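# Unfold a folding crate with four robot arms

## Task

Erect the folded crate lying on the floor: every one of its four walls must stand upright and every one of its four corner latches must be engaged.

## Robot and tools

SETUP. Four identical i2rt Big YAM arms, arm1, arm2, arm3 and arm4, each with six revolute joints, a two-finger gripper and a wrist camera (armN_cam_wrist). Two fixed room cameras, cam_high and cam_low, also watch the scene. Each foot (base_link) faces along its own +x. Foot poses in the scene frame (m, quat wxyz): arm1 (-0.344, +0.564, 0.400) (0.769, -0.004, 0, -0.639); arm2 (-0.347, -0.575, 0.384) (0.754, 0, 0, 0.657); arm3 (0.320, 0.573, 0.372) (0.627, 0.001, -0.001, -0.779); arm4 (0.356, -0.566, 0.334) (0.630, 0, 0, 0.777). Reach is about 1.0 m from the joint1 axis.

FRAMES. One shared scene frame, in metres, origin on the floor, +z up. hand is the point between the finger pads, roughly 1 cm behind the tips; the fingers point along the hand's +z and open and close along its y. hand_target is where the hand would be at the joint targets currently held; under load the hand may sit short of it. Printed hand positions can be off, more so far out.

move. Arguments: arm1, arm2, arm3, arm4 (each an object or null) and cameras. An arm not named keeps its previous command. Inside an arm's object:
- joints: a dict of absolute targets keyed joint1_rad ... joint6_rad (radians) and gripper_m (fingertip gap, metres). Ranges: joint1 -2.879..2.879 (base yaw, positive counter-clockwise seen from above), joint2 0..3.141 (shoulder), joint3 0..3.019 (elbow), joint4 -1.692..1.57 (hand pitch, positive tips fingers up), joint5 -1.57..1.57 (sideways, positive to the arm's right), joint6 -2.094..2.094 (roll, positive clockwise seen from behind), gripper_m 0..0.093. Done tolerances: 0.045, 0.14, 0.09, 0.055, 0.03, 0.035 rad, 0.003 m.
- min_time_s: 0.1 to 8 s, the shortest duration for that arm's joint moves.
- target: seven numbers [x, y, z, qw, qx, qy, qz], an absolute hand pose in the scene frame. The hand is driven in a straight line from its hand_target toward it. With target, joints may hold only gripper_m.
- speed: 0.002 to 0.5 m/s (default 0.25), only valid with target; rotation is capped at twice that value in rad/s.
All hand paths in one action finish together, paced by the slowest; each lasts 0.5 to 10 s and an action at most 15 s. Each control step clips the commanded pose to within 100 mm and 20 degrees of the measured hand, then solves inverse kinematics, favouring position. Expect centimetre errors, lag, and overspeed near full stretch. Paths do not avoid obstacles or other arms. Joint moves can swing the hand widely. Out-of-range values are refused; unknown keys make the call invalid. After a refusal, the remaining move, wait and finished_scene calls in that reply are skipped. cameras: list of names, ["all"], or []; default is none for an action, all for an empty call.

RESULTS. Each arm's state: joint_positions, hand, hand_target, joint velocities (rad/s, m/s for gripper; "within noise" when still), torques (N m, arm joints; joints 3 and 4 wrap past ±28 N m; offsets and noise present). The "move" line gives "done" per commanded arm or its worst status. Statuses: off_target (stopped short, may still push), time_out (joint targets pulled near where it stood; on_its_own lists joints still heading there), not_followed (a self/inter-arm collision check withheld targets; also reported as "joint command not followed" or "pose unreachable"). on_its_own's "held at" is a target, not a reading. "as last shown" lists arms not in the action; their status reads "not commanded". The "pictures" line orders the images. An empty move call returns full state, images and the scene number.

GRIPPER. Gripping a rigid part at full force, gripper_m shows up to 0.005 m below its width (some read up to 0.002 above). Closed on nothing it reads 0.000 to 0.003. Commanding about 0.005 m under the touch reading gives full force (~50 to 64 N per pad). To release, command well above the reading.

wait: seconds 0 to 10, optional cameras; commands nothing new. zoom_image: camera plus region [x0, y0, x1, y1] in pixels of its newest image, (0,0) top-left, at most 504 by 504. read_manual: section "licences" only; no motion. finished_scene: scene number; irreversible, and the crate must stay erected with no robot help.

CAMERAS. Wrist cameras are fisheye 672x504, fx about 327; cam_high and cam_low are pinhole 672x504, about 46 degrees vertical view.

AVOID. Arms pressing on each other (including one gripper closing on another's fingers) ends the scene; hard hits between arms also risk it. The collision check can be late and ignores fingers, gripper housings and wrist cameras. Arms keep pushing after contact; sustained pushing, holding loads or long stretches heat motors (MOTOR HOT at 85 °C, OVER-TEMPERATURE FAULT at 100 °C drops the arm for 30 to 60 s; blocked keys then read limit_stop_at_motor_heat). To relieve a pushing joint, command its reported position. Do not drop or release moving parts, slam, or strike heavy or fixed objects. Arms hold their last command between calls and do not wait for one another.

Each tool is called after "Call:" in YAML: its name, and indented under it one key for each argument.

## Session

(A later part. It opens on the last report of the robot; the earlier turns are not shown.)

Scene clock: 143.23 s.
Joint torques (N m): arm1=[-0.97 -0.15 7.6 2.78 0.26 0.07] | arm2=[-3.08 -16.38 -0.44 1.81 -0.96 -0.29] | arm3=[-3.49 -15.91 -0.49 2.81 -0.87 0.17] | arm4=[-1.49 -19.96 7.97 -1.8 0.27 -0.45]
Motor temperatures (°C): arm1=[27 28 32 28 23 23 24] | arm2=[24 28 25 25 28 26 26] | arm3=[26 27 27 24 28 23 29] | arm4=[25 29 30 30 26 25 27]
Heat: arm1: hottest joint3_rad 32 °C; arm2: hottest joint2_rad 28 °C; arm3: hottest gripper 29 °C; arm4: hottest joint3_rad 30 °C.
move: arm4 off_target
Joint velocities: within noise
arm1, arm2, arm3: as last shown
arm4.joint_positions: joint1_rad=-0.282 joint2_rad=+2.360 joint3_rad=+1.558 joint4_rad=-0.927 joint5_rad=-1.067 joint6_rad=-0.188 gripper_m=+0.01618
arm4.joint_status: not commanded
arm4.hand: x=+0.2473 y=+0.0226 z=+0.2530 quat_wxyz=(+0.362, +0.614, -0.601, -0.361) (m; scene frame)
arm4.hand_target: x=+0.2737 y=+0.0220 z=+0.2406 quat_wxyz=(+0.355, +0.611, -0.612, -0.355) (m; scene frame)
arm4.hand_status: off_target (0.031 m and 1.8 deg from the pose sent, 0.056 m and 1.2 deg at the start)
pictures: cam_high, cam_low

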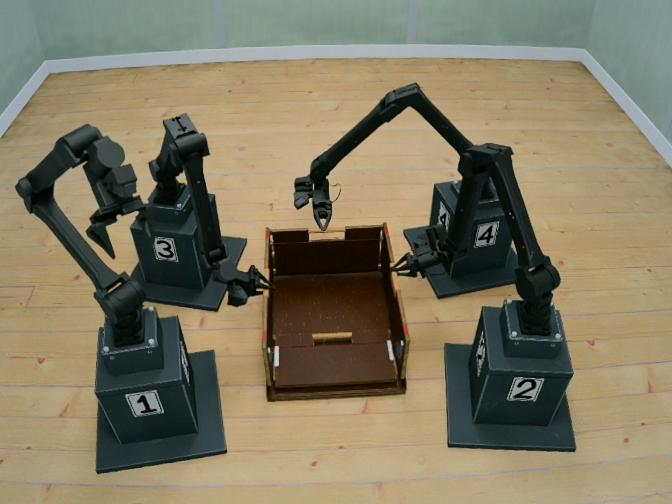

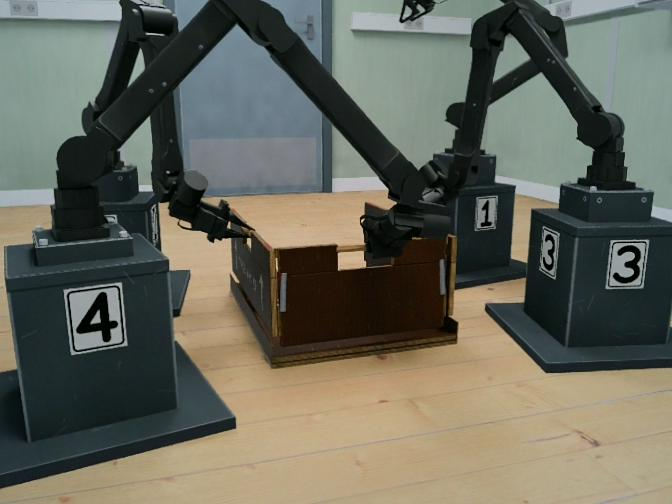

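Call:
move:
  arm4: {"target": [0.295, 0.023, 0.24, 0.354, 0.612, -0.612, -0.354], "speed": 0.05}
  cameras: ["cam_low","cam_high"]

Call:
zoom_image:
  camera: "cam_low"
  region: [220, 150, 480, 380]

Call:
zoom_image:
  camera: "cam_high"
  region: [250, 200, 410, 300]

Scene clock: 145.57 s.
Joint torques (N m): arm1=[-1.44 -0.15 7.71 2.77 0.24 0.09] | arm2=[-3.02 -16.44 -0.42 1.8 -0.96 -0.3] | arm3=[-3.31 -15.68 -0.44 2.7 -0.91 0.13] | arm4=[-2.73 -19.96 8.05 -1.84 0.53 -0.5]
Motor temperatures (°C): arm1=[27 28 32 28 23 23 24] | arm2=[24 28 25 25 28 26 26] | arm3=[26 27 27 24 28 23 29] | arm4=[25 29 30 30 26 25 27]
Heat: arm1: hottest joint3_rad 32 °C; arm2: hottest joint2_rad 28 °C; arm3: hottest gripper 29 °C; arm4: hottest joint3_rad 30 °C.
move: arm4 off_target
Joint velocities: within noise
arm1, arm2: as last shown
arm2.hand_target: x=+0.0072 y=-0.2389 z=+0.2383 quat_wxyz=(+0.000, +0.000, -0.841, -0.541) (m; scene frame)
arm3.joint_positions: joint1_rad=-0.799 joint2_rad=+2.266 joint3_rad=+0.866 joint4_rad=+0.657 joint5_rad=-0.891 joint6_rad=+0.917 gripper_m=+0.01522
arm3.joint_status: not commanded
arm3.hand: x=-0.0467 y=+0.1863 z=+0.2474 quat_wxyz=(-0.536, -0.844, -0.021, +0.002) (m; scene frame)
arm3.hand_target: x=-0.0476 y=+0.2054 z=+0.2477 quat_wxyz=(-0.539, -0.842, -0.001, -0.001) (m; scene frame)
arm3.hand_status: not commanded
arm4.joint_positions: joint1_rad=-0.299 joint2_rad=+2.372 joint3_rad=+1.583 joint4_rad=-0.989 joint5_rad=-1.064 joint6_rad=-0.243 gripper_m=+0.01618
arm4.joint_status: not commanded
arm4.hand: x=+0.2573 y=+0.0224 z=+0.2534 quat_wxyz=(+0.365, +0.616, -0.598, -0.359) (m; scene frame)
arm4.hand_target: x=+0.2936 y=+0.0222 z=+0.2407 quat_wxyz=(+0.353, +0.612, -0.612, -0.355) (m; scene frame)
arm4.hand_status: off_target (0.040 m and 2.2 deg from the pose sent, 0.049 m and 1.8 deg at the start)
pictures: cam_high, cam_low

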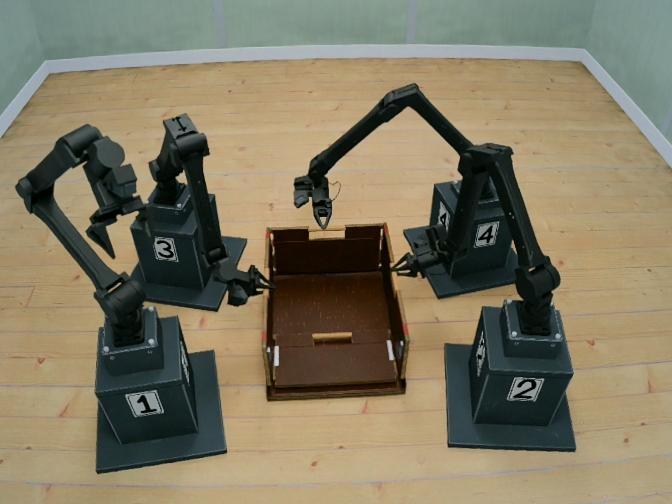

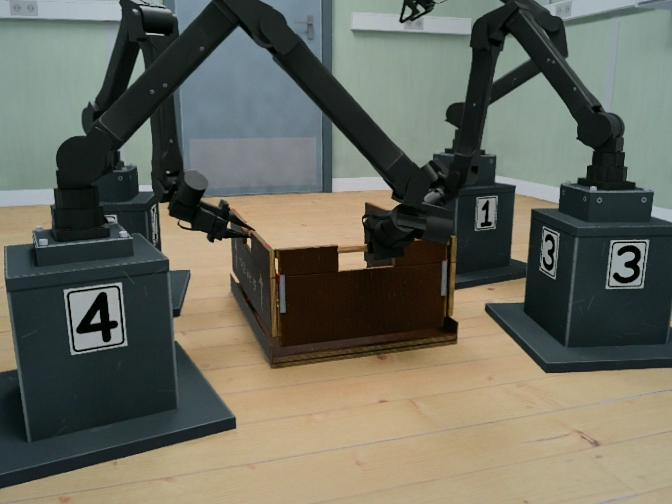

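Scaled by 1.938 from the camera's 672x504 image, which has a finer 960x720 frame.

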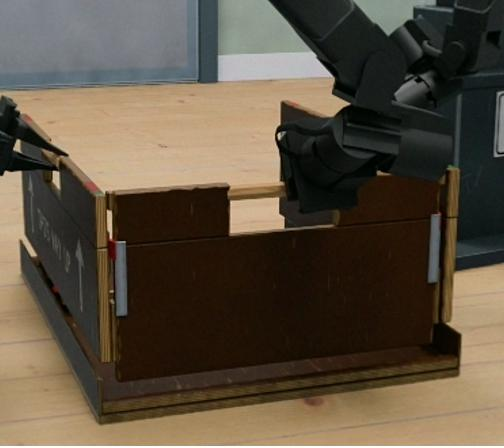

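Scaled by 3.150 from the camera's 672x504 image, which has a finer 960x720 frame.

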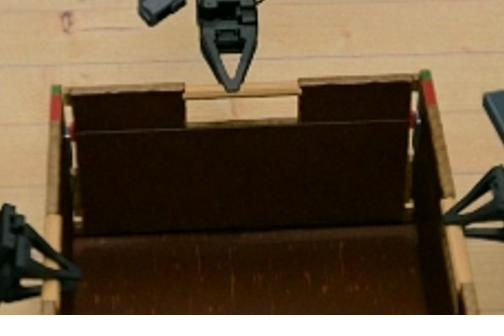

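Call:
move:
  arm4: {"target": [0.315, 0.023, 0.238, 0.354, 0.612, -0.612, -0.354], "speed": 0.05}
  cameras: ["cam_low","cam_high"]

Call:
zoom_image:
  camera: "cam_low"
  region: [220, 200, 480, 380]

Call:
zoom_image:
  camera: "cam_high"
  region: [250, 200, 410, 300]

Scene clock: 147.83 s.
Joint torques (N m): arm1=[-0.73 -0.03 7.72 2.56 0.26 0.09] | arm2=[-3.02 -16.44 -0.42 1.8 -0.95 -0.3] | arm3=[-3.84 -15.68 -0.43 2.62 -0.9 0.13] | arm4=[-5.01 -20.13 7.8 -2.15 0.77 -0.65]
Motor temperatures (°C): arm1=[27 28 32 28 23 23 24] | arm2=[24 28 25 25 28 26 26] | arm3=[26 27 27 24 28 23 29] | arm4=[25 29 30 30 26 25 27]
Heat: arm1: hottest joint3_rad 32 °C; arm2: hottest joint2_rad 28 °C; arm3: hottest gripper 29 °C; arm4: hottest joint3_rad 30 °C.
move: arm4 off_target
Joint velocities: within noise
arm1, arm2, arm3: as last shown
arm4.joint_positions: joint1_rad=-0.300 joint2_rad=+2.386 joint3_rad=+1.609 joint4_rad=-1.040 joint5_rad=-1.064 joint6_rad=-0.283 gripper_m=+0.01618
arm4.joint_status: not commanded
arm4.hand: x=+0.2582 y=+0.0229 z=+0.2537 quat_wxyz=(+0.371, +0.620, -0.593, -0.357) (m; scene frame)
arm4.hand_target: x=+0.3119 y=+0.0213 z=+0.2393 quat_wxyz=(+0.353, +0.611, -0.613, -0.356) (m; scene frame)
arm4.hand_status: off_target (0.059 m and 3.1 deg from the pose sent, 0.060 m and 2.2 deg at the start)
pictures: cam_high, cam_low

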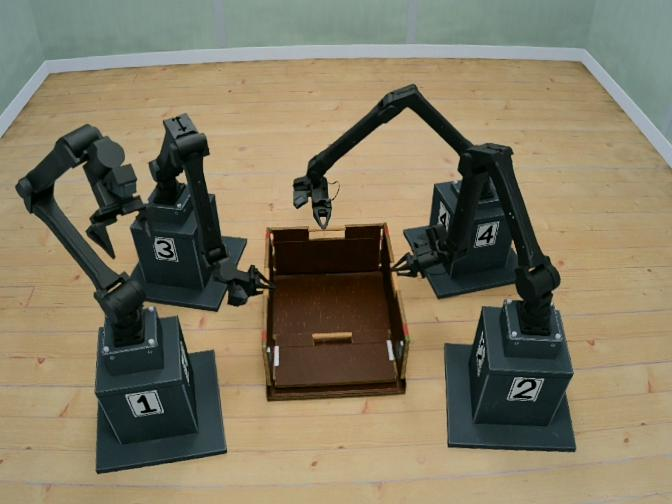

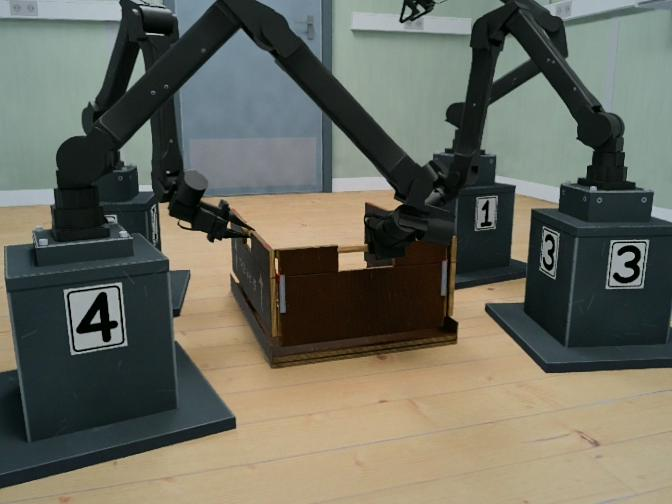

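Scaled by 1.938 from the camera's 672x504 image, which has a finer 960x720 frame.

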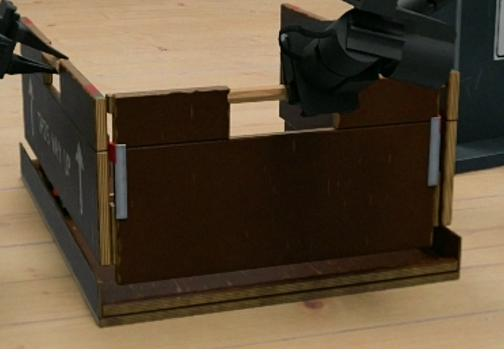

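Scaled by 3.150 from the camera's 672x504 image, which has a finer 960x720 frame.

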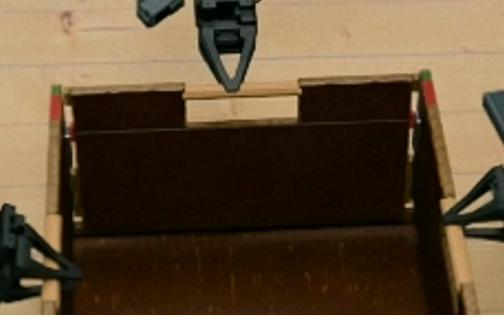

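Call:
zoom_image:
  camera: "cam_high"
  region: [256, 215, 306, 255]

Call:
zoom_image:
  camera: "cam_high"
  region: [360, 210, 410, 250]

Call:
zoom_image:
  camera: "cam_low"
  region: [260, 230, 310, 330]

Call:
zoom_image:
  camera: "cam_low"
  region: [425, 225, 465, 305]

Call:
move:
  cameras: ["arm4_cam_wrist","arm3_cam_wrist","arm2_cam_wrist"]

Scaled by 10.080 from the camera's 672x504 image, which has a finer 960x720 frame.

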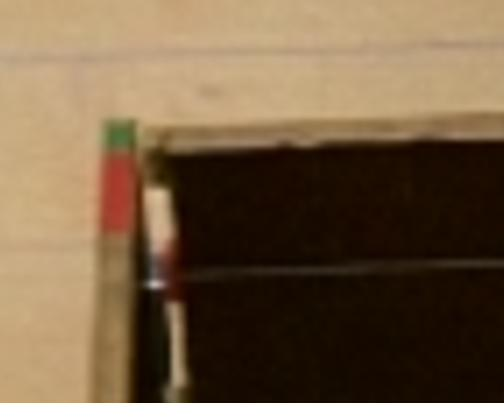

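Scaled by 10.080 from the camera's 672x504 image, which has a finer 960x720 frame.

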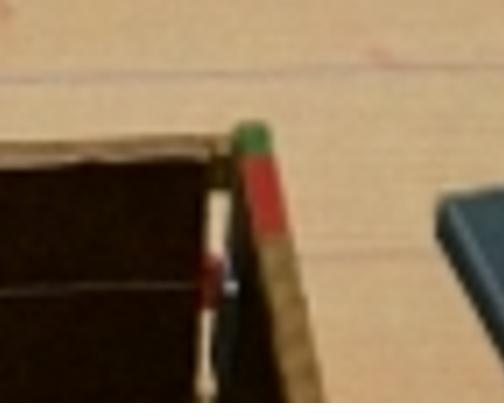

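Scaled by 5.040 from the camera's 672x504 image, which has a finer 960x720 frame.

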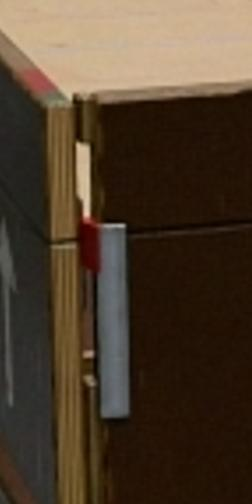

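Scaled by 6.300 from the camera's 672x504 image, which has a finer 960x720 frame.

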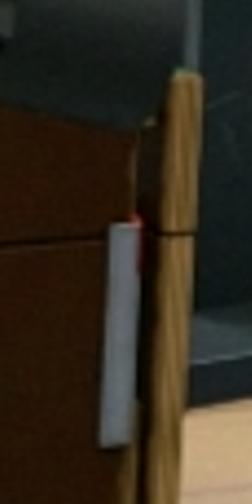

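Scene clock: 153.73 s.
Joint torques (N m): arm1=[-0.79 -0.03 7.62 2.82 0.27 0.1] | arm2=[-3.02 -16.38 -0.43 1.8 -0.95 -0.3] | arm3=[-3.55 -15.27 -0.51 2.52 -0.93 0.12] | arm4=[-5.01 -20.19 7.77 -2.11 0.77 -0.66]
Motor temperatures (°C): arm1=[27 28 32 28 23 23 24] | arm2=[24 28 24 25 28 26 26] | arm3=[26 27 27 24 28 23 29] | arm4=[25 29 30 30 27 25 28]
Heat: arm1: hottest joint3_rad 32 °C; arm2: hottest joint2_rad 28 °C; arm3: hottest gripper 29 °C; arm4: hottest joint3_rad 30 °C.
Joint velocities: within noise
arm1.joint_positions: joint1_rad=-0.888 joint2_rad=+0.605 joint3_rad=+1.200 joint4_rad=-1.417 joint5_rad=+0.189 joint6_rad=-0.040 gripper_m=+0.09396
arm1.joint_status: not commanded
arm1.hand: x=-0.5168 y=+0.4114 z=+0.8381 quat_wxyz=(-0.067, -0.847, -0.374, +0.372) (m; scene frame)
arm1.hand_target: x=-0.5195 y=+0.4121 z=+0.8417 quat_wxyz=(-0.069, -0.846, -0.367, +0.381) (m; scene frame)
arm1.hand_status: not commanded
arm2.joint_positions: joint1_rad=-0.934 joint2_rad=+2.317 joint3_rad=+0.821 joint4_rad=+0.726 joint5_rad=-0.934 joint6_rad=+0.897 gripper_m=+0.01676
arm2.joint_status: not commanded
arm2.hand: x=+0.0123 y=-0.2201 z=+0.2425 quat_wxyz=(-0.001, +0.011, -0.841, -0.542) (m; scene frame)
arm2.hand_target: x=+0.0072 y=-0.2389 z=+0.2383 quat_wxyz=(+0.000, +0.000, -0.841, -0.541) (m; scene frame)
arm2.hand_status: not commanded
arm3.joint_positions: joint1_rad=-0.799 joint2_rad=+2.266 joint3_rad=+0.866 joint4_rad=+0.657 joint5_rad=-0.891 joint6_rad=+0.917 gripper_m=+0.01522
arm3.joint_status: not commanded
arm3.hand: x=-0.0467 y=+0.1863 z=+0.2474 quat_wxyz=(-0.536, -0.844, -0.021, +0.002) (m; scene frame)
arm3.hand_target: x=-0.0476 y=+0.2054 z=+0.2477 quat_wxyz=(-0.539, -0.842, -0.001, -0.001) (m; scene frame)
arm3.hand_status: not commanded
arm4.joint_positions: joint1_rad=-0.300 joint2_rad=+2.386 joint3_rad=+1.609 joint4_rad=-1.042 joint5_rad=-1.064 joint6_rad=-0.283 gripper_m=+0.01618
arm4.joint_status: not commanded
arm4.hand: x=+0.2582 y=+0.0226 z=+0.2538 quat_wxyz=(+0.371, +0.619, -0.593, -0.356) (m; scene frame)
arm4.hand_target: x=+0.3118 y=+0.0210 z=+0.2393 quat_wxyz=(+0.354, +0.611, -0.613, -0.355) (m; scene frame)
arm4.hand_status: off_target (0.059 m and 3.1 deg from the pose sent, 0.060 m and 2.2 deg at the start)
pictures: arm2_cam_wrist, arm3_cam_wrist, arm4_cam_wrist

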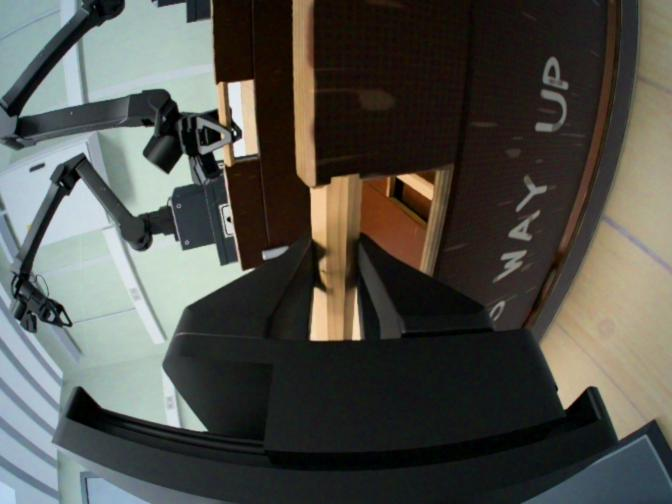

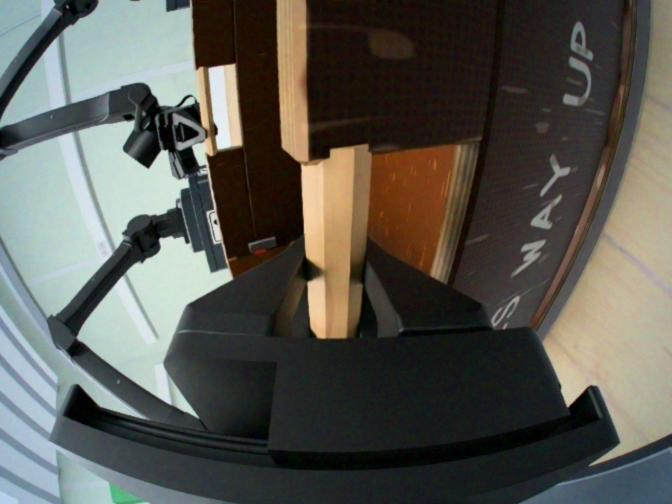

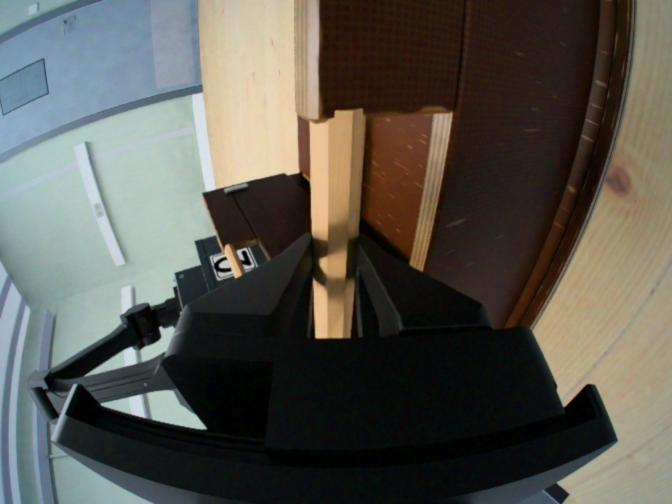

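Call:
move:
  arm3: {"target": [-0.048, 0.165, 0.25, 0.537, 0.843, 0, 0], "speed": 0.05}
  arm2: {"target": [0.01, -0.20, 0.24, 0, 0, 0.84, 0.54], "speed": 0.05}
  cameras: ["cam_low","cam_high"]

Call:
zoom_image:
  camera: "cam_low"
  region: [220, 200, 480, 380]

Call:
zoom_image:
  camera: "cam_high"
  region: [250, 200, 410, 300]

Scene clock: 157.77 s.
Joint torques (N m): arm1=[-1.14 -0.32 7.83 2.7 0.26 0.07] | arm2=[2.2 -15.62 2.71 1.8 0.06 0.22] | arm3=[1.26 -14.97 3.23 2.41 0.17 0.67] | arm4=[-5.01 -20.19 7.79 -2.11 0.77 -0.66]
Motor temperatures (°C): arm1=[27 28 32 28 23 23 24] | arm2=[24 28 24 25 28 26 26] | arm3=[26 27 27 24 28 23 29] | arm4=[25 28 30 30 27 25 28]
Heat: arm1: hottest joint3_rad 32 °C; arm2: hottest joint2_rad 28 °C; arm3: hottest gripper 29 °C; arm4: hottest joint3_rad 30 °C.
move: arm2 off_target; arm3 off_target
Joint velocities: within noise
arm1, arm4: as last shown
arm2.joint_positions: joint1_rad=-0.922 joint2_rad=+2.317 joint3_rad=+0.812 joint4_rad=+0.759 joint5_rad=-0.901 joint6_rad=+0.933 gripper_m=+0.01676
arm2.joint_status: not commanded
arm2.hand: x=+0.0118 y=-0.2174 z=+0.2422 quat_wxyz=(-0.007, -0.001, -0.843, -0.538) (m; scene frame)
arm2.hand_target: x=+0.0074 y=-0.2067 z=+0.2385 quat_wxyz=(+0.001, -0.002, -0.843, -0.539) (m; scene frame)
arm2.hand_status: off_target (0.018 m and 0.9 deg from the pose sent, 0.020 m and 1.2 deg at the start)
arm3.joint_positions: joint1_rad=-0.788 joint2_rad=+2.266 joint3_rad=+0.863 joint4_rad=+0.672 joint5_rad=-0.867 joint6_rad=+0.934 gripper_m=+0.01522
arm3.joint_status: not commanded
arm3.hand: x=-0.0463 y=+0.1832 z=+0.2467 quat_wxyz=(-0.533, -0.846, -0.016, +0.008) (m; scene frame)
arm3.hand_target: x=-0.0480 y=+0.1701 z=+0.2497 quat_wxyz=(-0.537, -0.843, +0.000, -0.002) (m; scene frame)
arm3.hand_status: off_target (0.019 m and 2.2 deg from the pose sent, 0.021 m and 2.5 deg at the start)
pictures: cam_high, cam_low

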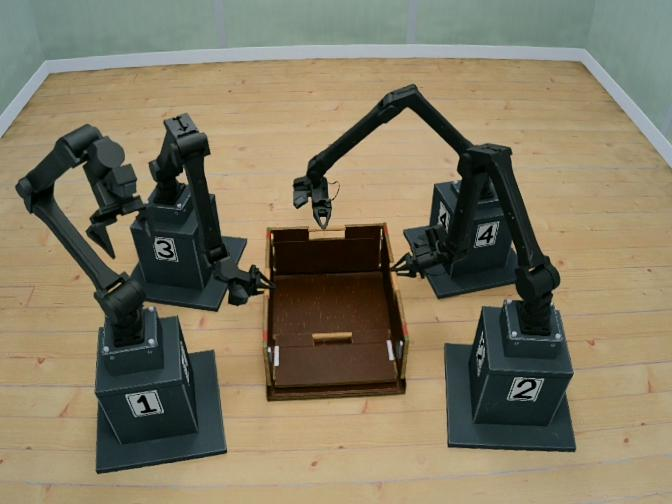

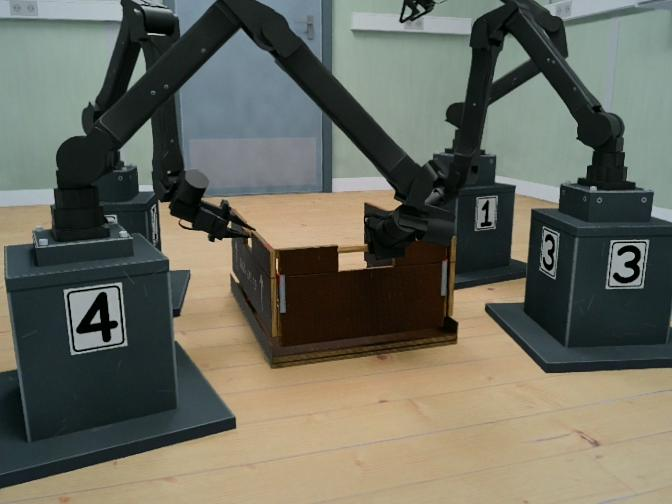

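Scaled by 1.938 from the camera's 672x504 image, which has a finer 960x720 frame.

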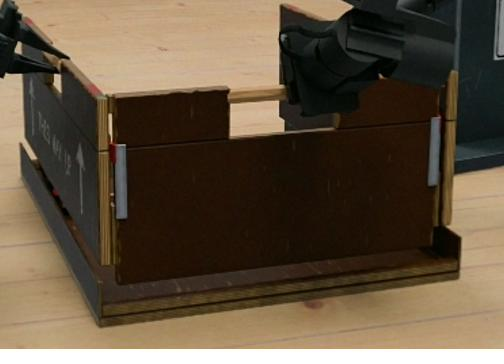

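Scaled by 3.150 from the camera's 672x504 image, which has a finer 960x720 frame.

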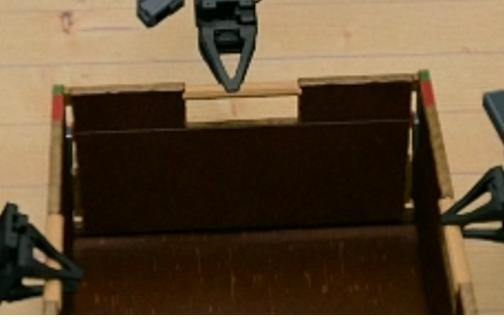

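Call:
zoom_image:
  camera: "cam_high"
  region: [256, 215, 306, 255]

Call:
zoom_image:
  camera: "cam_high"
  region: [360, 210, 410, 250]

Call:
zoom_image:
  camera: "cam_low"
  region: [260, 230, 310, 330]

Call:
zoom_image:
  camera: "cam_low"
  region: [425, 225, 465, 305]

Scaled by 10.080 from the camera's 672x504 image, which has a finer 960x720 frame.

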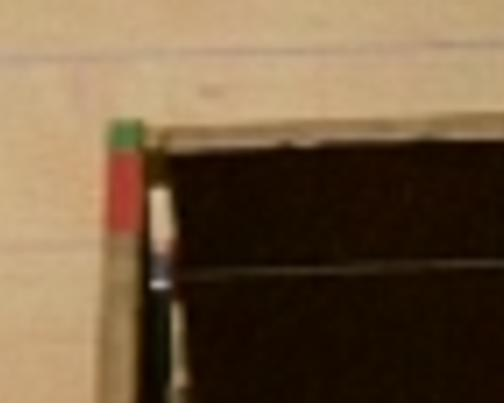

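Scaled by 10.080 from the camera's 672x504 image, which has a finer 960x720 frame.

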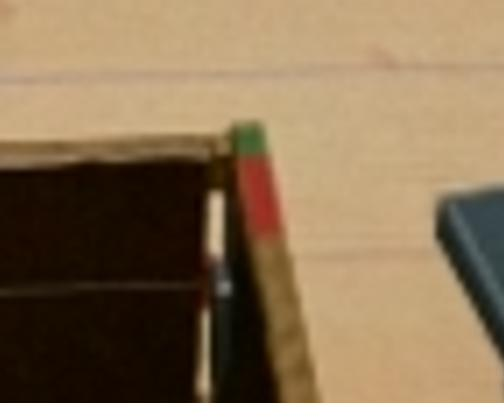

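Scaled by 5.040 from the camera's 672x504 image, which has a finer 960x720 frame.

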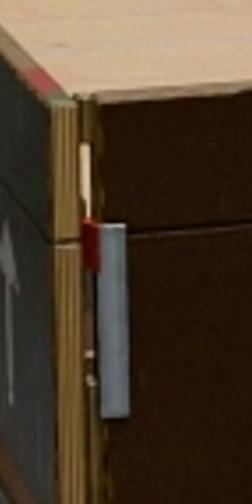

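Scaled by 6.300 from the camera's 672x504 image, which has a finer 960x720 frame.

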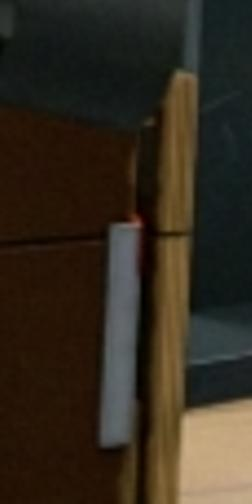

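Call:
move:
  arm3: {"target": [-0.048, 0.14, 0.25, 0.537, 0.843, 0, 0], "speed": 0.05}
  arm2: {"target": [0.01, -0.175, 0.24, 0, 0, 0.84, 0.54], "speed": 0.05}
  cameras: ["cam_low","cam_high"]

Call:
zoom_image:
  camera: "cam_high"
  region: [256, 215, 306, 255]

Call:
zoom_image:
  camera: "cam_high"
  region: [360, 210, 410, 250]

Call:
zoom_image:
  camera: "cam_low"
  region: [260, 230, 310, 330]

Call:
zoom_image:
  camera: "cam_low"
  region: [220, 200, 480, 380]

Scene clock: 164.03 s.
Joint torques (N m): arm1=[-1.38 0.21 7.71 2.66 0.19 0.09] | arm2=[6.95 -15.33 5.42 1.91 1.03 0.66] | arm3=[5.07 -14.33 5.85 2.4 1.17 1.04] | arm4=[-5.01 -20.19 7.77 -2.11 0.77 -0.65]
Motor temperatures (°C): arm1=[27 28 32 28 23 23 24] | arm2=[24 28 24 25 28 26 26] | arm3=[26 27 27 24 28 24 29] | arm4=[25 28 30 30 27 25 28]
Heat: arm1: hottest joint3_rad 32 °C; arm2: hottest joint2_rad 28 °C; arm3: hottest gripper 29 °C; arm4: hottest joint3_rad 30 °C.
move: arm2 off_target; arm3 off_target
Joint velocities: within noise
arm1, arm4: as last shown
arm2.joint_positions: joint1_rad=-0.919 joint2_rad=+2.317 joint3_rad=+0.812 joint4_rad=+0.765 joint5_rad=-0.894 joint6_rad=+0.949 gripper_m=+0.01676
arm2.joint_status: not commanded
arm2.hand: x=+0.0125 y=-0.2163 z=+0.2423 quat_wxyz=(-0.007, -0.007, -0.843, -0.537) (m; scene frame)
arm2.hand_target: x=+0.0071 y=-0.1774 z=+0.2422 quat_wxyz=(+0.003, +0.003, -0.841, -0.542) (m; scene frame)
arm2.hand_status: off_target (0.041 m and 1.2 deg from the pose sent, 0.042 m and 0.9 deg at the start)
arm3.joint_positions: joint1_rad=-0.785 joint2_rad=+2.263 joint3_rad=+0.861 joint4_rad=+0.674 joint5_rad=-0.854 joint6_rad=+0.938 gripper_m=+0.01522
arm3.joint_status: not commanded
arm3.hand: x=-0.0471 y=+0.1824 z=+0.2471 quat_wxyz=(-0.530, -0.848, -0.014, +0.011) (m; scene frame)
arm3.hand_target: x=-0.0458 y=+0.1429 z=+0.2522 quat_wxyz=(-0.536, -0.844, -0.003, -0.001) (m; scene frame)
arm3.hand_status: off_target (0.043 m and 2.2 deg from the pose sent, 0.043 m and 2.2 deg at the start)
arm4.hand_target: x=+0.3118 y=+0.0210 z=+0.2393 quat_wxyz=(+0.354, +0.610, -0.613, -0.355) (m; scene frame)
pictures: cam_high, cam_low

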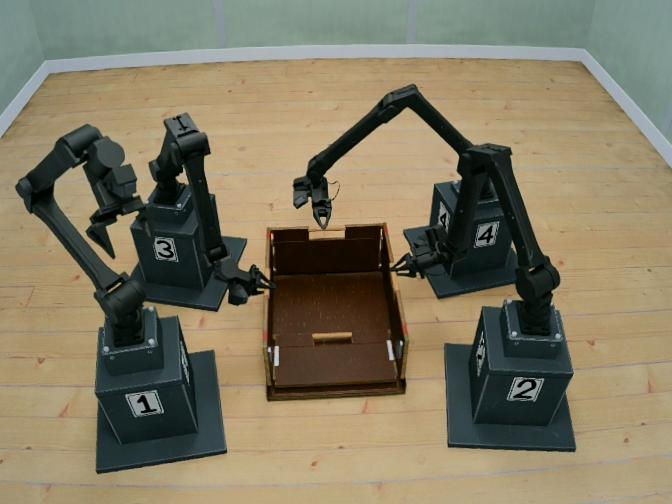

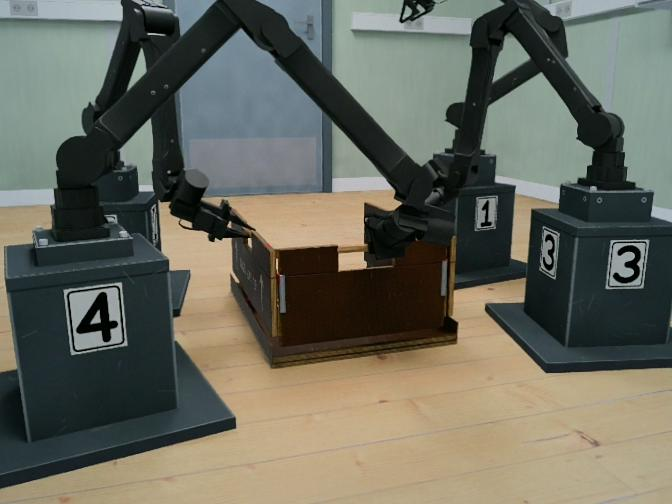

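Scaled by 10.080 from the camera's 672x504 image, which has a finer 960x720 frame.

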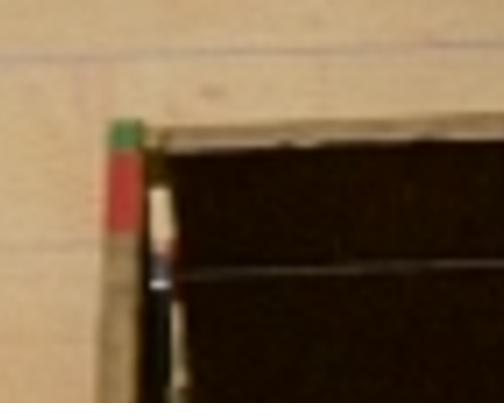

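Scaled by 10.080 from the camera's 672x504 image, which has a finer 960x720 frame.

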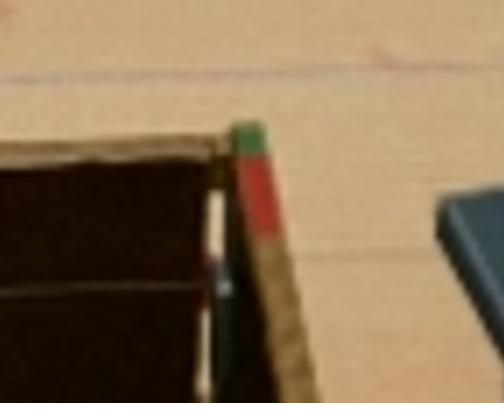

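Scaled by 5.040 from the camera's 672x504 image, which has a finer 960x720 frame.

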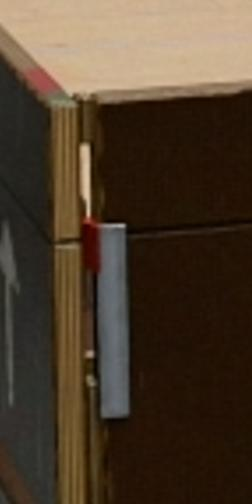

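Scaled by 1.938 from the camera's 672x504 image, which has a finer 960x720 frame.

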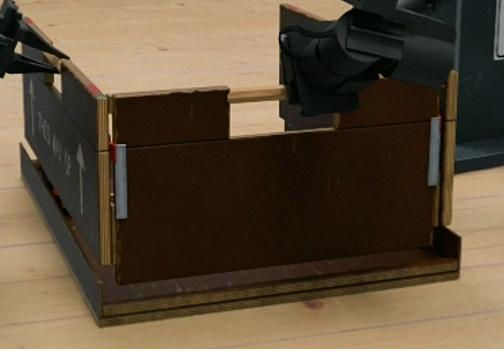

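Call:
move:
  arm3: {"target": [-0.047, 0.185, 0.248, 0.537, 0.843, 0, 0], "speed": 0.1}
  arm2: {"target": [0.01, -0.219, 0.241, 0, 0, 0.84, 0.54], "speed": 0.1}
  arm4: {"target": [0.24, 0.022, 0.245, 0.36, 0.614, -0.603, -0.358], "speed": 0.08}
  cameras: ["cam_low","cam_high"]

Call:
zoom_image:
  camera: "cam_high"
  region: [250, 200, 410, 300]

Call:
zoom_image:
  camera: "cam_low"
  region: [220, 200, 480, 380]

Scene clock: 167.77 s.
Joint torques (N m): arm1=[-1.2 -0.56 7.61 2.69 0.22 0.08] | arm2=[-0.38 -16.44 2.02 1.01 -0.7 -0.14] | arm3=[-0.73 -14.97 1.72 2.54 -0.33 0.37] | arm4=[2.78 -21.13 6.26 0.79 -0.12 0.27]
Motor temperatures (°C): arm1=[27 28 32 28 23 23 24] | arm2=[24 28 24 25 28 26 26] | arm3=[26 27 27 24 28 24 29] | arm4=[25 28 30 30 27 25 28]
Heat: arm1: hottest joint3_rad 32 °C; arm2: hottest joint2_rad 28 °C; arm3: hottest gripper 29 °C; arm4: hottest joint3_rad 30 °C.
move: arm2 done; arm3 off_target; arm4 off_target
Joint velocities: within noise
arm1: as last shown
arm2.joint_positions: joint1_rad=-0.922 joint2_rad=+2.317 joint3_rad=+0.812 joint4_rad=+0.762 joint5_rad=-0.901 joint6_rad=+0.932 gripper_m=+0.01676
arm2.joint_status: not commanded
arm2.hand: x=+0.0122 y=-0.2172 z=+0.2426 quat_wxyz=(-0.008, +0.000, -0.842, -0.539) (m; scene frame)
arm2.hand_target: x=+0.0114 y=-0.2187 z=+0.2406 quat_wxyz=(-0.003, -0.001, -0.842, -0.539) (m; scene frame)
arm2.hand_status: done (0.003 m and 1.0 deg from the pose sent, 0.004 m and 1.2 deg at the start)
arm3.joint_positions: joint1_rad=-0.788 joint2_rad=+2.263 joint3_rad=+0.861 joint4_rad=+0.674 joint5_rad=-0.860 joint6_rad=+0.937 gripper_m=+0.01522
arm3.joint_status: not commanded
arm3.hand: x=-0.0474 y=+0.1833 z=+0.2476 quat_wxyz=(-0.532, -0.847, -0.014, +0.010) (m; scene frame)
arm3.hand_target: x=-0.0486 y=+0.1851 z=+0.2473 quat_wxyz=(-0.535, -0.845, +0.002, +0.003) (m; scene frame)
arm3.hand_status: off_target (0.002 m and 2.2 deg from the pose sent, 0.003 m and 2.2 deg at the start)
arm4.joint_positions: joint1_rad=-0.294 joint2_rad=+2.358 joint3_rad=+1.552 joint4_rad=-0.920 joint5_rad=-1.075 joint6_rad=-0.186 gripper_m=+0.01618
arm4.joint_status: not commanded
arm4.hand: x=+0.2538 y=+0.0228 z=+0.2534 quat_wxyz=(+0.362, +0.608, -0.604, -0.366) (m; scene frame)
arm4.hand_target: x=+0.2469 y=+0.0210 z=+0.2451 quat_wxyz=(+0.361, +0.610, -0.608, -0.357) (m; scene frame)
arm4.hand_status: off_target (0.016 m and 1.2 deg from the pose sent, 0.020 m and 1.9 deg at the start)
pictures: cam_high, cam_low

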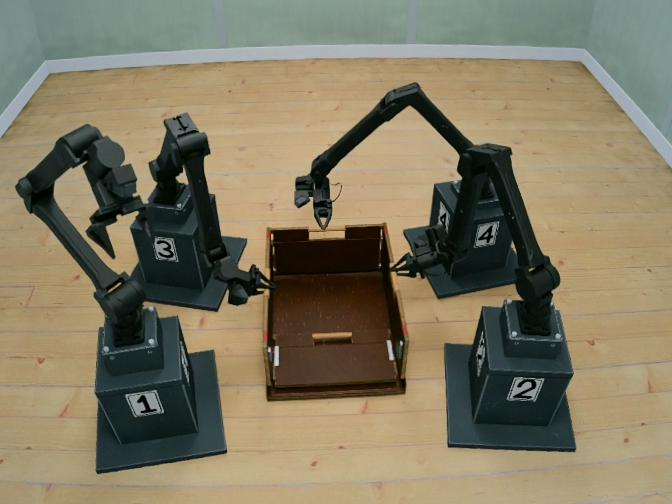

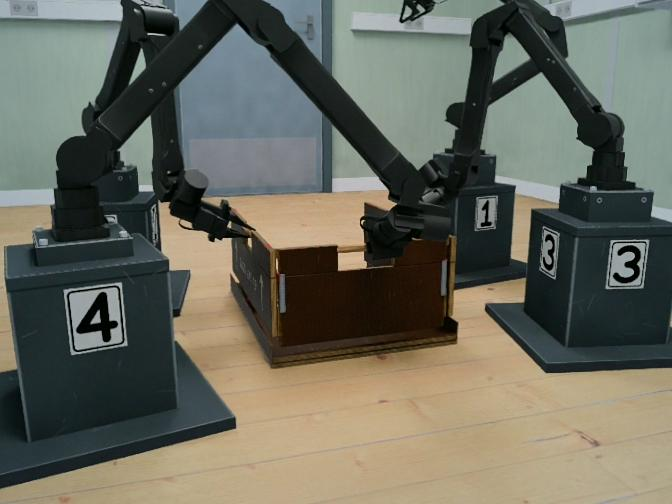

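Scaled by 3.150 from the camera's 672x504 image, which has a finer 960x720 frame.

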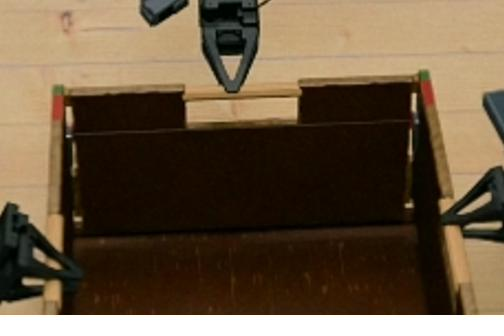

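Scaled by 1.938 from the camera's 672x504 image, which has a finer 960x720 frame.

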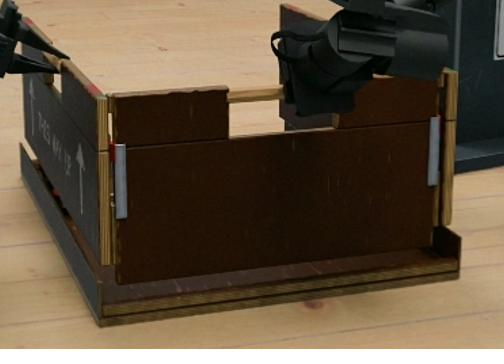

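Call:
move:
  arm4: {"target": [0.22, 0.022, 0.245, 0.36, 0.614, -0.603, -0.358], "speed": 0.08}
  cameras: ["cam_high","cam_low"]

Call:
zoom_image:
  camera: "cam_high"
  region: [250, 200, 410, 300]

Call:
zoom_image:
  camera: "cam_low"
  region: [220, 200, 480, 380]

Scene clock: 170.70 s.
Joint torques (N m): arm1=[-0.85 -0.26 7.65 2.73 0.24 0.1] | arm2=[-0.44 -16.38 2.02 1.02 -0.71 -0.14] | arm3=[-1.14 -15.03 1.65 2.43 -0.37 0.35] | arm4=[5.89 -20.42 6.89 1.37 -0.25 0.39]
Motor temperatures (°C): arm1=[27 28 32 28 23 23 24] | arm2=[24 28 24 25 28 26 26] | arm3=[26 27 27 24 28 24 29] | arm4=[25 29 30 30 27 25 28]
Heat: arm1: hottest joint3_rad 32 °C; arm2: hottest joint2_rad 28 °C; arm3: hottest gripper 29 °C; arm4: hottest joint3_rad 30 °C.
move: arm4 off_target
Joint velocities: within noise
arm1, arm2, arm3: as last shown
arm4.joint_positions: joint1_rad=-0.291 joint2_rad=+2.341 joint3_rad=+1.523 joint4_rad=-0.856 joint5_rad=-1.067 joint6_rad=-0.137 gripper_m=+0.01618
arm4.joint_status: not commanded
arm4.hand: x=+0.2527 y=+0.0233 z=+0.2533 quat_wxyz=(+0.352, +0.606, -0.611, -0.369) (m; scene frame)
arm4.hand_target: x=+0.2221 y=+0.0207 z=+0.2442 quat_wxyz=(+0.357, +0.619, -0.602, -0.357) (m; scene frame)
arm4.hand_status: off_target (0.034 m and 2.0 deg from the pose sent, 0.035 m and 1.2 deg at the start)
pictures: cam_high, cam_low

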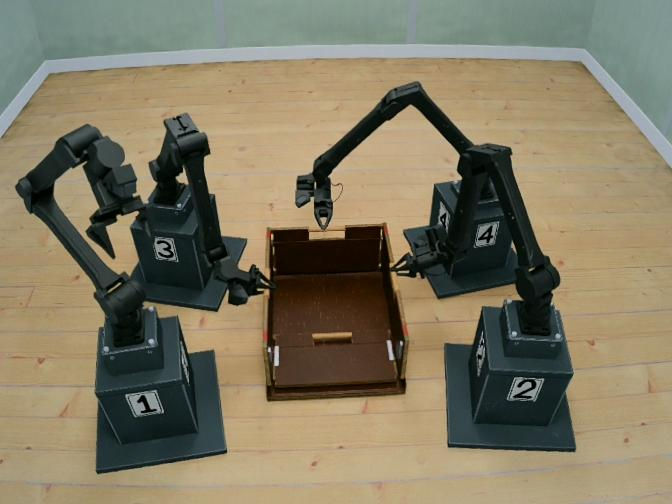

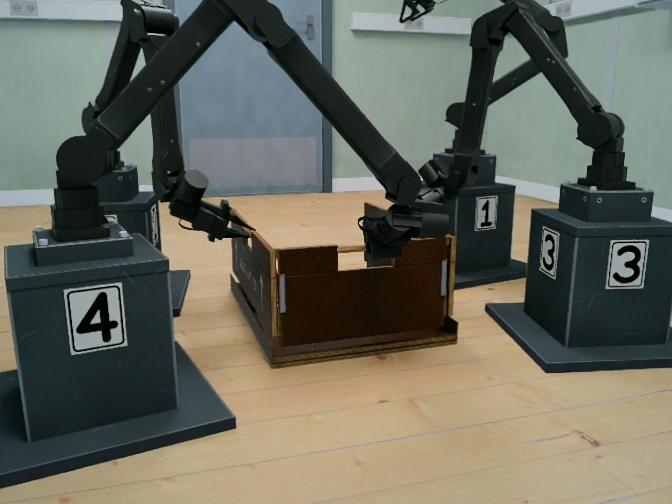

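Scaled by 3.150 from the camera's 672x504 image, which has a finer 960x720 frame.

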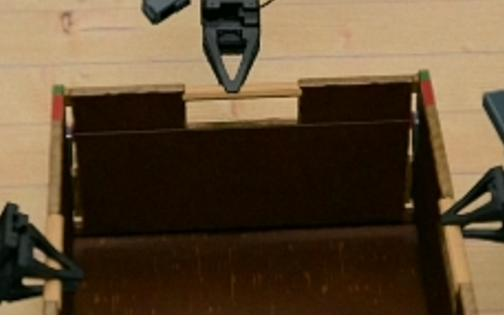

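Scaled by 1.938 from the camera's 672x504 image, which has a finer 960x720 frame.

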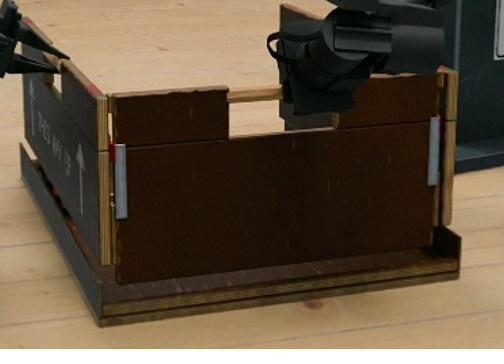

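Call:
move:
  arm4: {"target": [0.254, 0.022, 0.246, 0.357, 0.61, -0.608, -0.362], "speed": 0.1, "joints": {"gripper_m": 0.05}}
  arm1: {"joints": {"joint1_rad": 0.0, "joint2_rad": 1.2, "joint3_rad": 1.3, "joint4_rad": -1.2, "joint5_rad":0, "joint6_rad":0, "gripper_m": 0.045}}
  cameras: []

Call:
move:
  arm4: {"target": [0.37, 0.022, 0.33, 0.354, 0.612, -0.612, -0.354], "speed": 0.15}
  cameras: ["cam_high"]

Call:
move:
  arm1: {"target": [-0.167, 0.0, 0.2, 0.123, 0.696, 0.696, 0.123], "speed": 0.3}
  cameras: ["arm1_cam_wrist","cam_high","cam_low"]

Scene clock: 174.90 s.
Joint torques (N m): arm1=[-0.32 -10.64 10.86 1.91 0.16 0.2] | arm2=[-0.32 -16.44 2 1.02 -0.64 -0.12] | arm3=[-0.97 -14.86 1.69 2.37 -0.32 0.35] | arm4=[2.32 -19.72 8.46 -0.7 -0.65 -0.22]
Motor temperatures (°C): arm1=[27 28 32 28 23 23 24] | arm2=[24 28 24 25 28 26 26] | arm3=[26 27 27 24 28 24 29] | arm4=[25 29 30 30 27 25 28]
Heat: arm1: hottest joint3_rad 32 °C; arm2: hottest joint2_rad 28 °C; arm3: hottest gripper 29 °C; arm4: hottest joint3_rad 30 °C.
move: arm1 done; arm4 done
Joint velocities: within noise
arm1.joint_positions: joint1_rad=+0.002 joint2_rad=+1.215 joint3_rad=+1.273 joint4_rad=-1.210 joint5_rad=+0.000 joint6_rad=-0.014 gripper_m=+0.04506
arm1.joint_status: all done
arm1.hand: x=-0.2620 y=+0.1378 z=+0.7067 quat_wxyz=(-0.158, -0.618, -0.757, +0.138) (m; scene frame)
arm1.hand_target: x=-0.2577 y=+0.1319 z=+0.7226 quat_wxyz=(-0.175, -0.618, -0.752, +0.149) (m; scene frame)
arm1.hand_status: not commanded
arm2.joint_positions: joint1_rad=-0.924 joint2_rad=+2.317 joint3_rad=+0.812 joint4_rad=+0.760 joint5_rad=-0.903 joint6_rad=+0.930 gripper_m=+0.01676
arm2.joint_status: not commanded
arm2.hand: x=+0.0123 y=-0.2178 z=+0.2426 quat_wxyz=(-0.008, +0.000, -0.842, -0.539) (m; scene frame)
arm2.hand_target: x=+0.0115 y=-0.2189 z=+0.2404 quat_wxyz=(-0.003, -0.001, -0.842, -0.539) (m; scene frame)
arm2.hand_status: not commanded
arm3: as last shown
arm4.joint_positions: joint1_rad=-0.285 joint2_rad=+2.341 joint3_rad=+1.523 joint4_rad=-0.885 joint5_rad=-1.061 joint6_rad=-0.143 gripper_m=+0.04995
arm4.joint_status: all done
arm4.hand: x=+0.2492 y=+0.0179 z=+0.2529 quat_wxyz=(+0.360, +0.605, -0.613, -0.358) (m; scene frame)
arm4.hand_target: x=+0.2490 y=+0.0208 z=+0.2461 quat_wxyz=(+0.360, +0.610, -0.608, -0.359) (m; scene frame)
arm4.hand_status: done (0.009 m and 0.9 deg from the pose sent, 0.008 m and 1.1 deg at the start)
pictures: none
No camera images: "cameras" was empty.

Scene clock: 176.90 s.
Joint torques (N m): arm1=[0.38 -10.81 10.7 1.83 0.2 0.18] | arm2=[-0.32 -16.44 2 1.03 -0.64 -0.12] | arm3=[-1.08 -14.97 1.63 2.37 -0.31 0.36] | arm4=[1.96 -21.07 10.84 -1.46 -0.44 -0.21]
Motor temperatures (°C): arm1=[27 28 33 28 23 23 24] | arm2=[24 28 24 25 28 26 26] | arm3=[26 27 27 24 28 24 29] | arm4=[25 29 30 30 27 25 28]
Heat: arm1: hottest joint3_rad 33 °C; arm2: hottest joint2_rad 28 °C; arm3: hottest gripper 29 °C; arm4: hottest joint3_rad 30 °C.
move: arm4 done
Joint velocities: within noise
arm1, arm2, arm3: as last shown
arm4.joint_positions: joint1_rad=-0.480 joint2_rad=+2.300 joint3_rad=+1.673 joint4_rad=-1.393 joint5_rad=-0.995 joint6_rad=-0.493 gripper_m=+0.04995
arm4.joint_status: not commanded
arm4.hand: x=+0.3665 y=+0.0131 z=+0.3260 quat_wxyz=(+0.362, +0.602, -0.618, -0.351) (m; scene frame)
arm4.hand_target: x=+0.3704 y=+0.0243 z=+0.3305 quat_wxyz=(+0.351, +0.614, -0.610, -0.358) (m; scene frame)
arm4.hand_status: done (0.010 m and 1.6 deg from the pose sent, 0.143 m and 1.2 deg at the start)
pictures: cam_high

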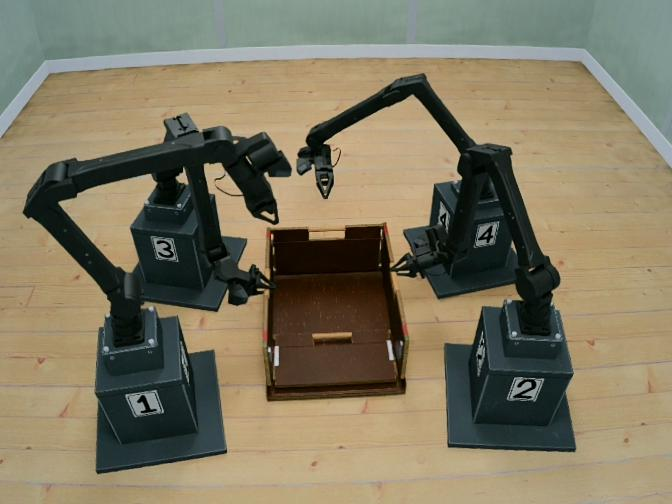

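Scene clock: 179.73 s.
Joint torques (N m): arm1=[0.85 -23.18 7.17 0.38 -0.13 0.16] | arm2=[-0.38 -16.38 2.02 1.03 -0.64 -0.13] | arm3=[-0.91 -15.27 1.65 2.47 -0.34 0.38] | arm4=[1.61 -21.01 10.82 -1.42 -0.44 -0.22]
Motor temperatures (°C): arm1=[27 28 33 28 23 23 24] | arm2=[24 28 24 25 28 26 26] | arm3=[26 27 27 24 28 24 29] | arm4=[25 29 30 30 27 25 28]
Heat: arm1: hottest joint3_rad 33 °C; arm2: hottest joint2_rad 28 °C; arm3: hottest gripper 29 °C; arm4: hottest joint3_rad 30 °C.
move: arm1 off_target
Joint velocities: within noise
arm1.joint_positions: joint1_rad=+0.011 joint2_rad=+2.364 joint3_rad=+1.391 joint4_rad=-0.546 joint5_rad=-0.340 joint6_rad=+0.216 gripper_m=+0.04506
arm1.joint_status: not commanded
arm1.hand: x=-0.1785 y=+0.0185 z=+0.1964 quat_wxyz=(-0.114, -0.701, -0.693, -0.124) (m; scene frame)
arm1.hand_target: x=-0.1693 y=+0.0055 z=+0.2008 quat_wxyz=(-0.122, -0.701, -0.693, -0.120) (m; scene frame)
arm1.hand_status: off_target (0.022 m and 1.2 deg from the pose sent, 0.534 m and 32.3 deg at the start)
arm2, arm3: as last shown
arm4.joint_positions: joint1_rad=-0.486 joint2_rad=+2.300 joint3_rad=+1.673 joint4_rad=-1.393 joint5_rad=-0.995 joint6_rad=-0.493 gripper_m=+0.04995
arm4.joint_status: not commanded
arm4.hand: x=+0.3700 y=+0.0130 z=+0.3260 quat_wxyz=(+0.361, +0.601, -0.620, -0.353) (m; scene frame)
arm4.hand_target: x=+0.3740 y=+0.0242 z=+0.3305 quat_wxyz=(+0.350, +0.612, -0.612, -0.359) (m; scene frame)
arm4.hand_status: not commanded
pictures: arm1_cam_wrist, cam_high, cam_low

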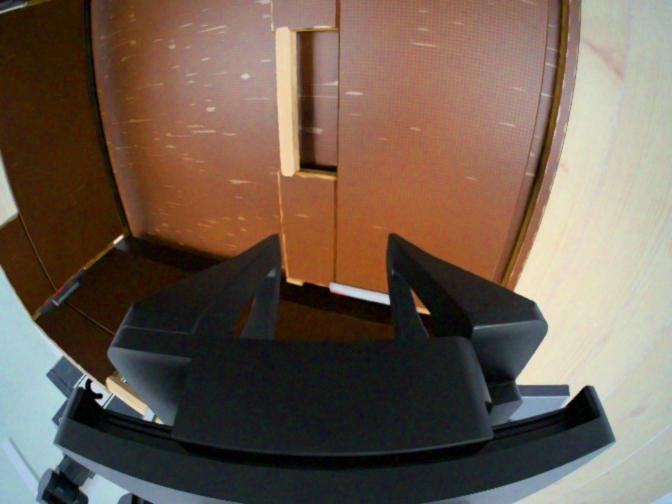

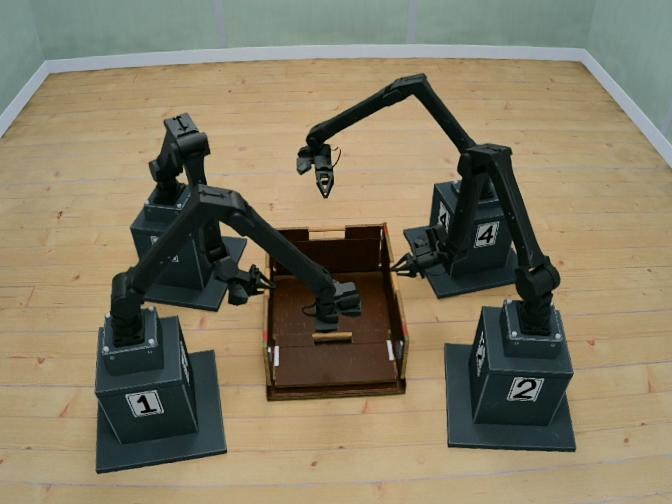

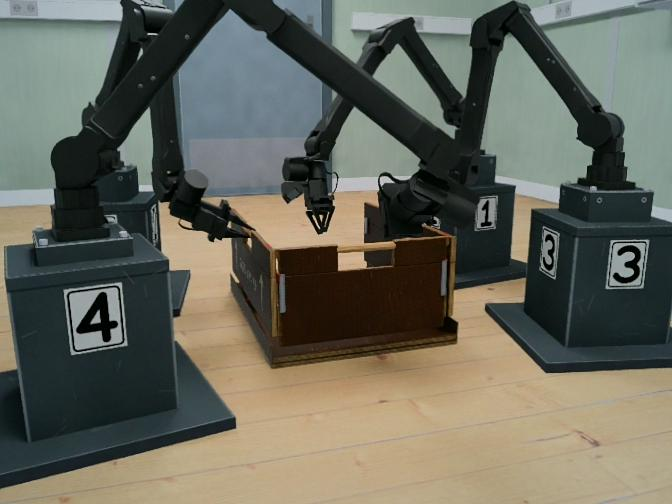

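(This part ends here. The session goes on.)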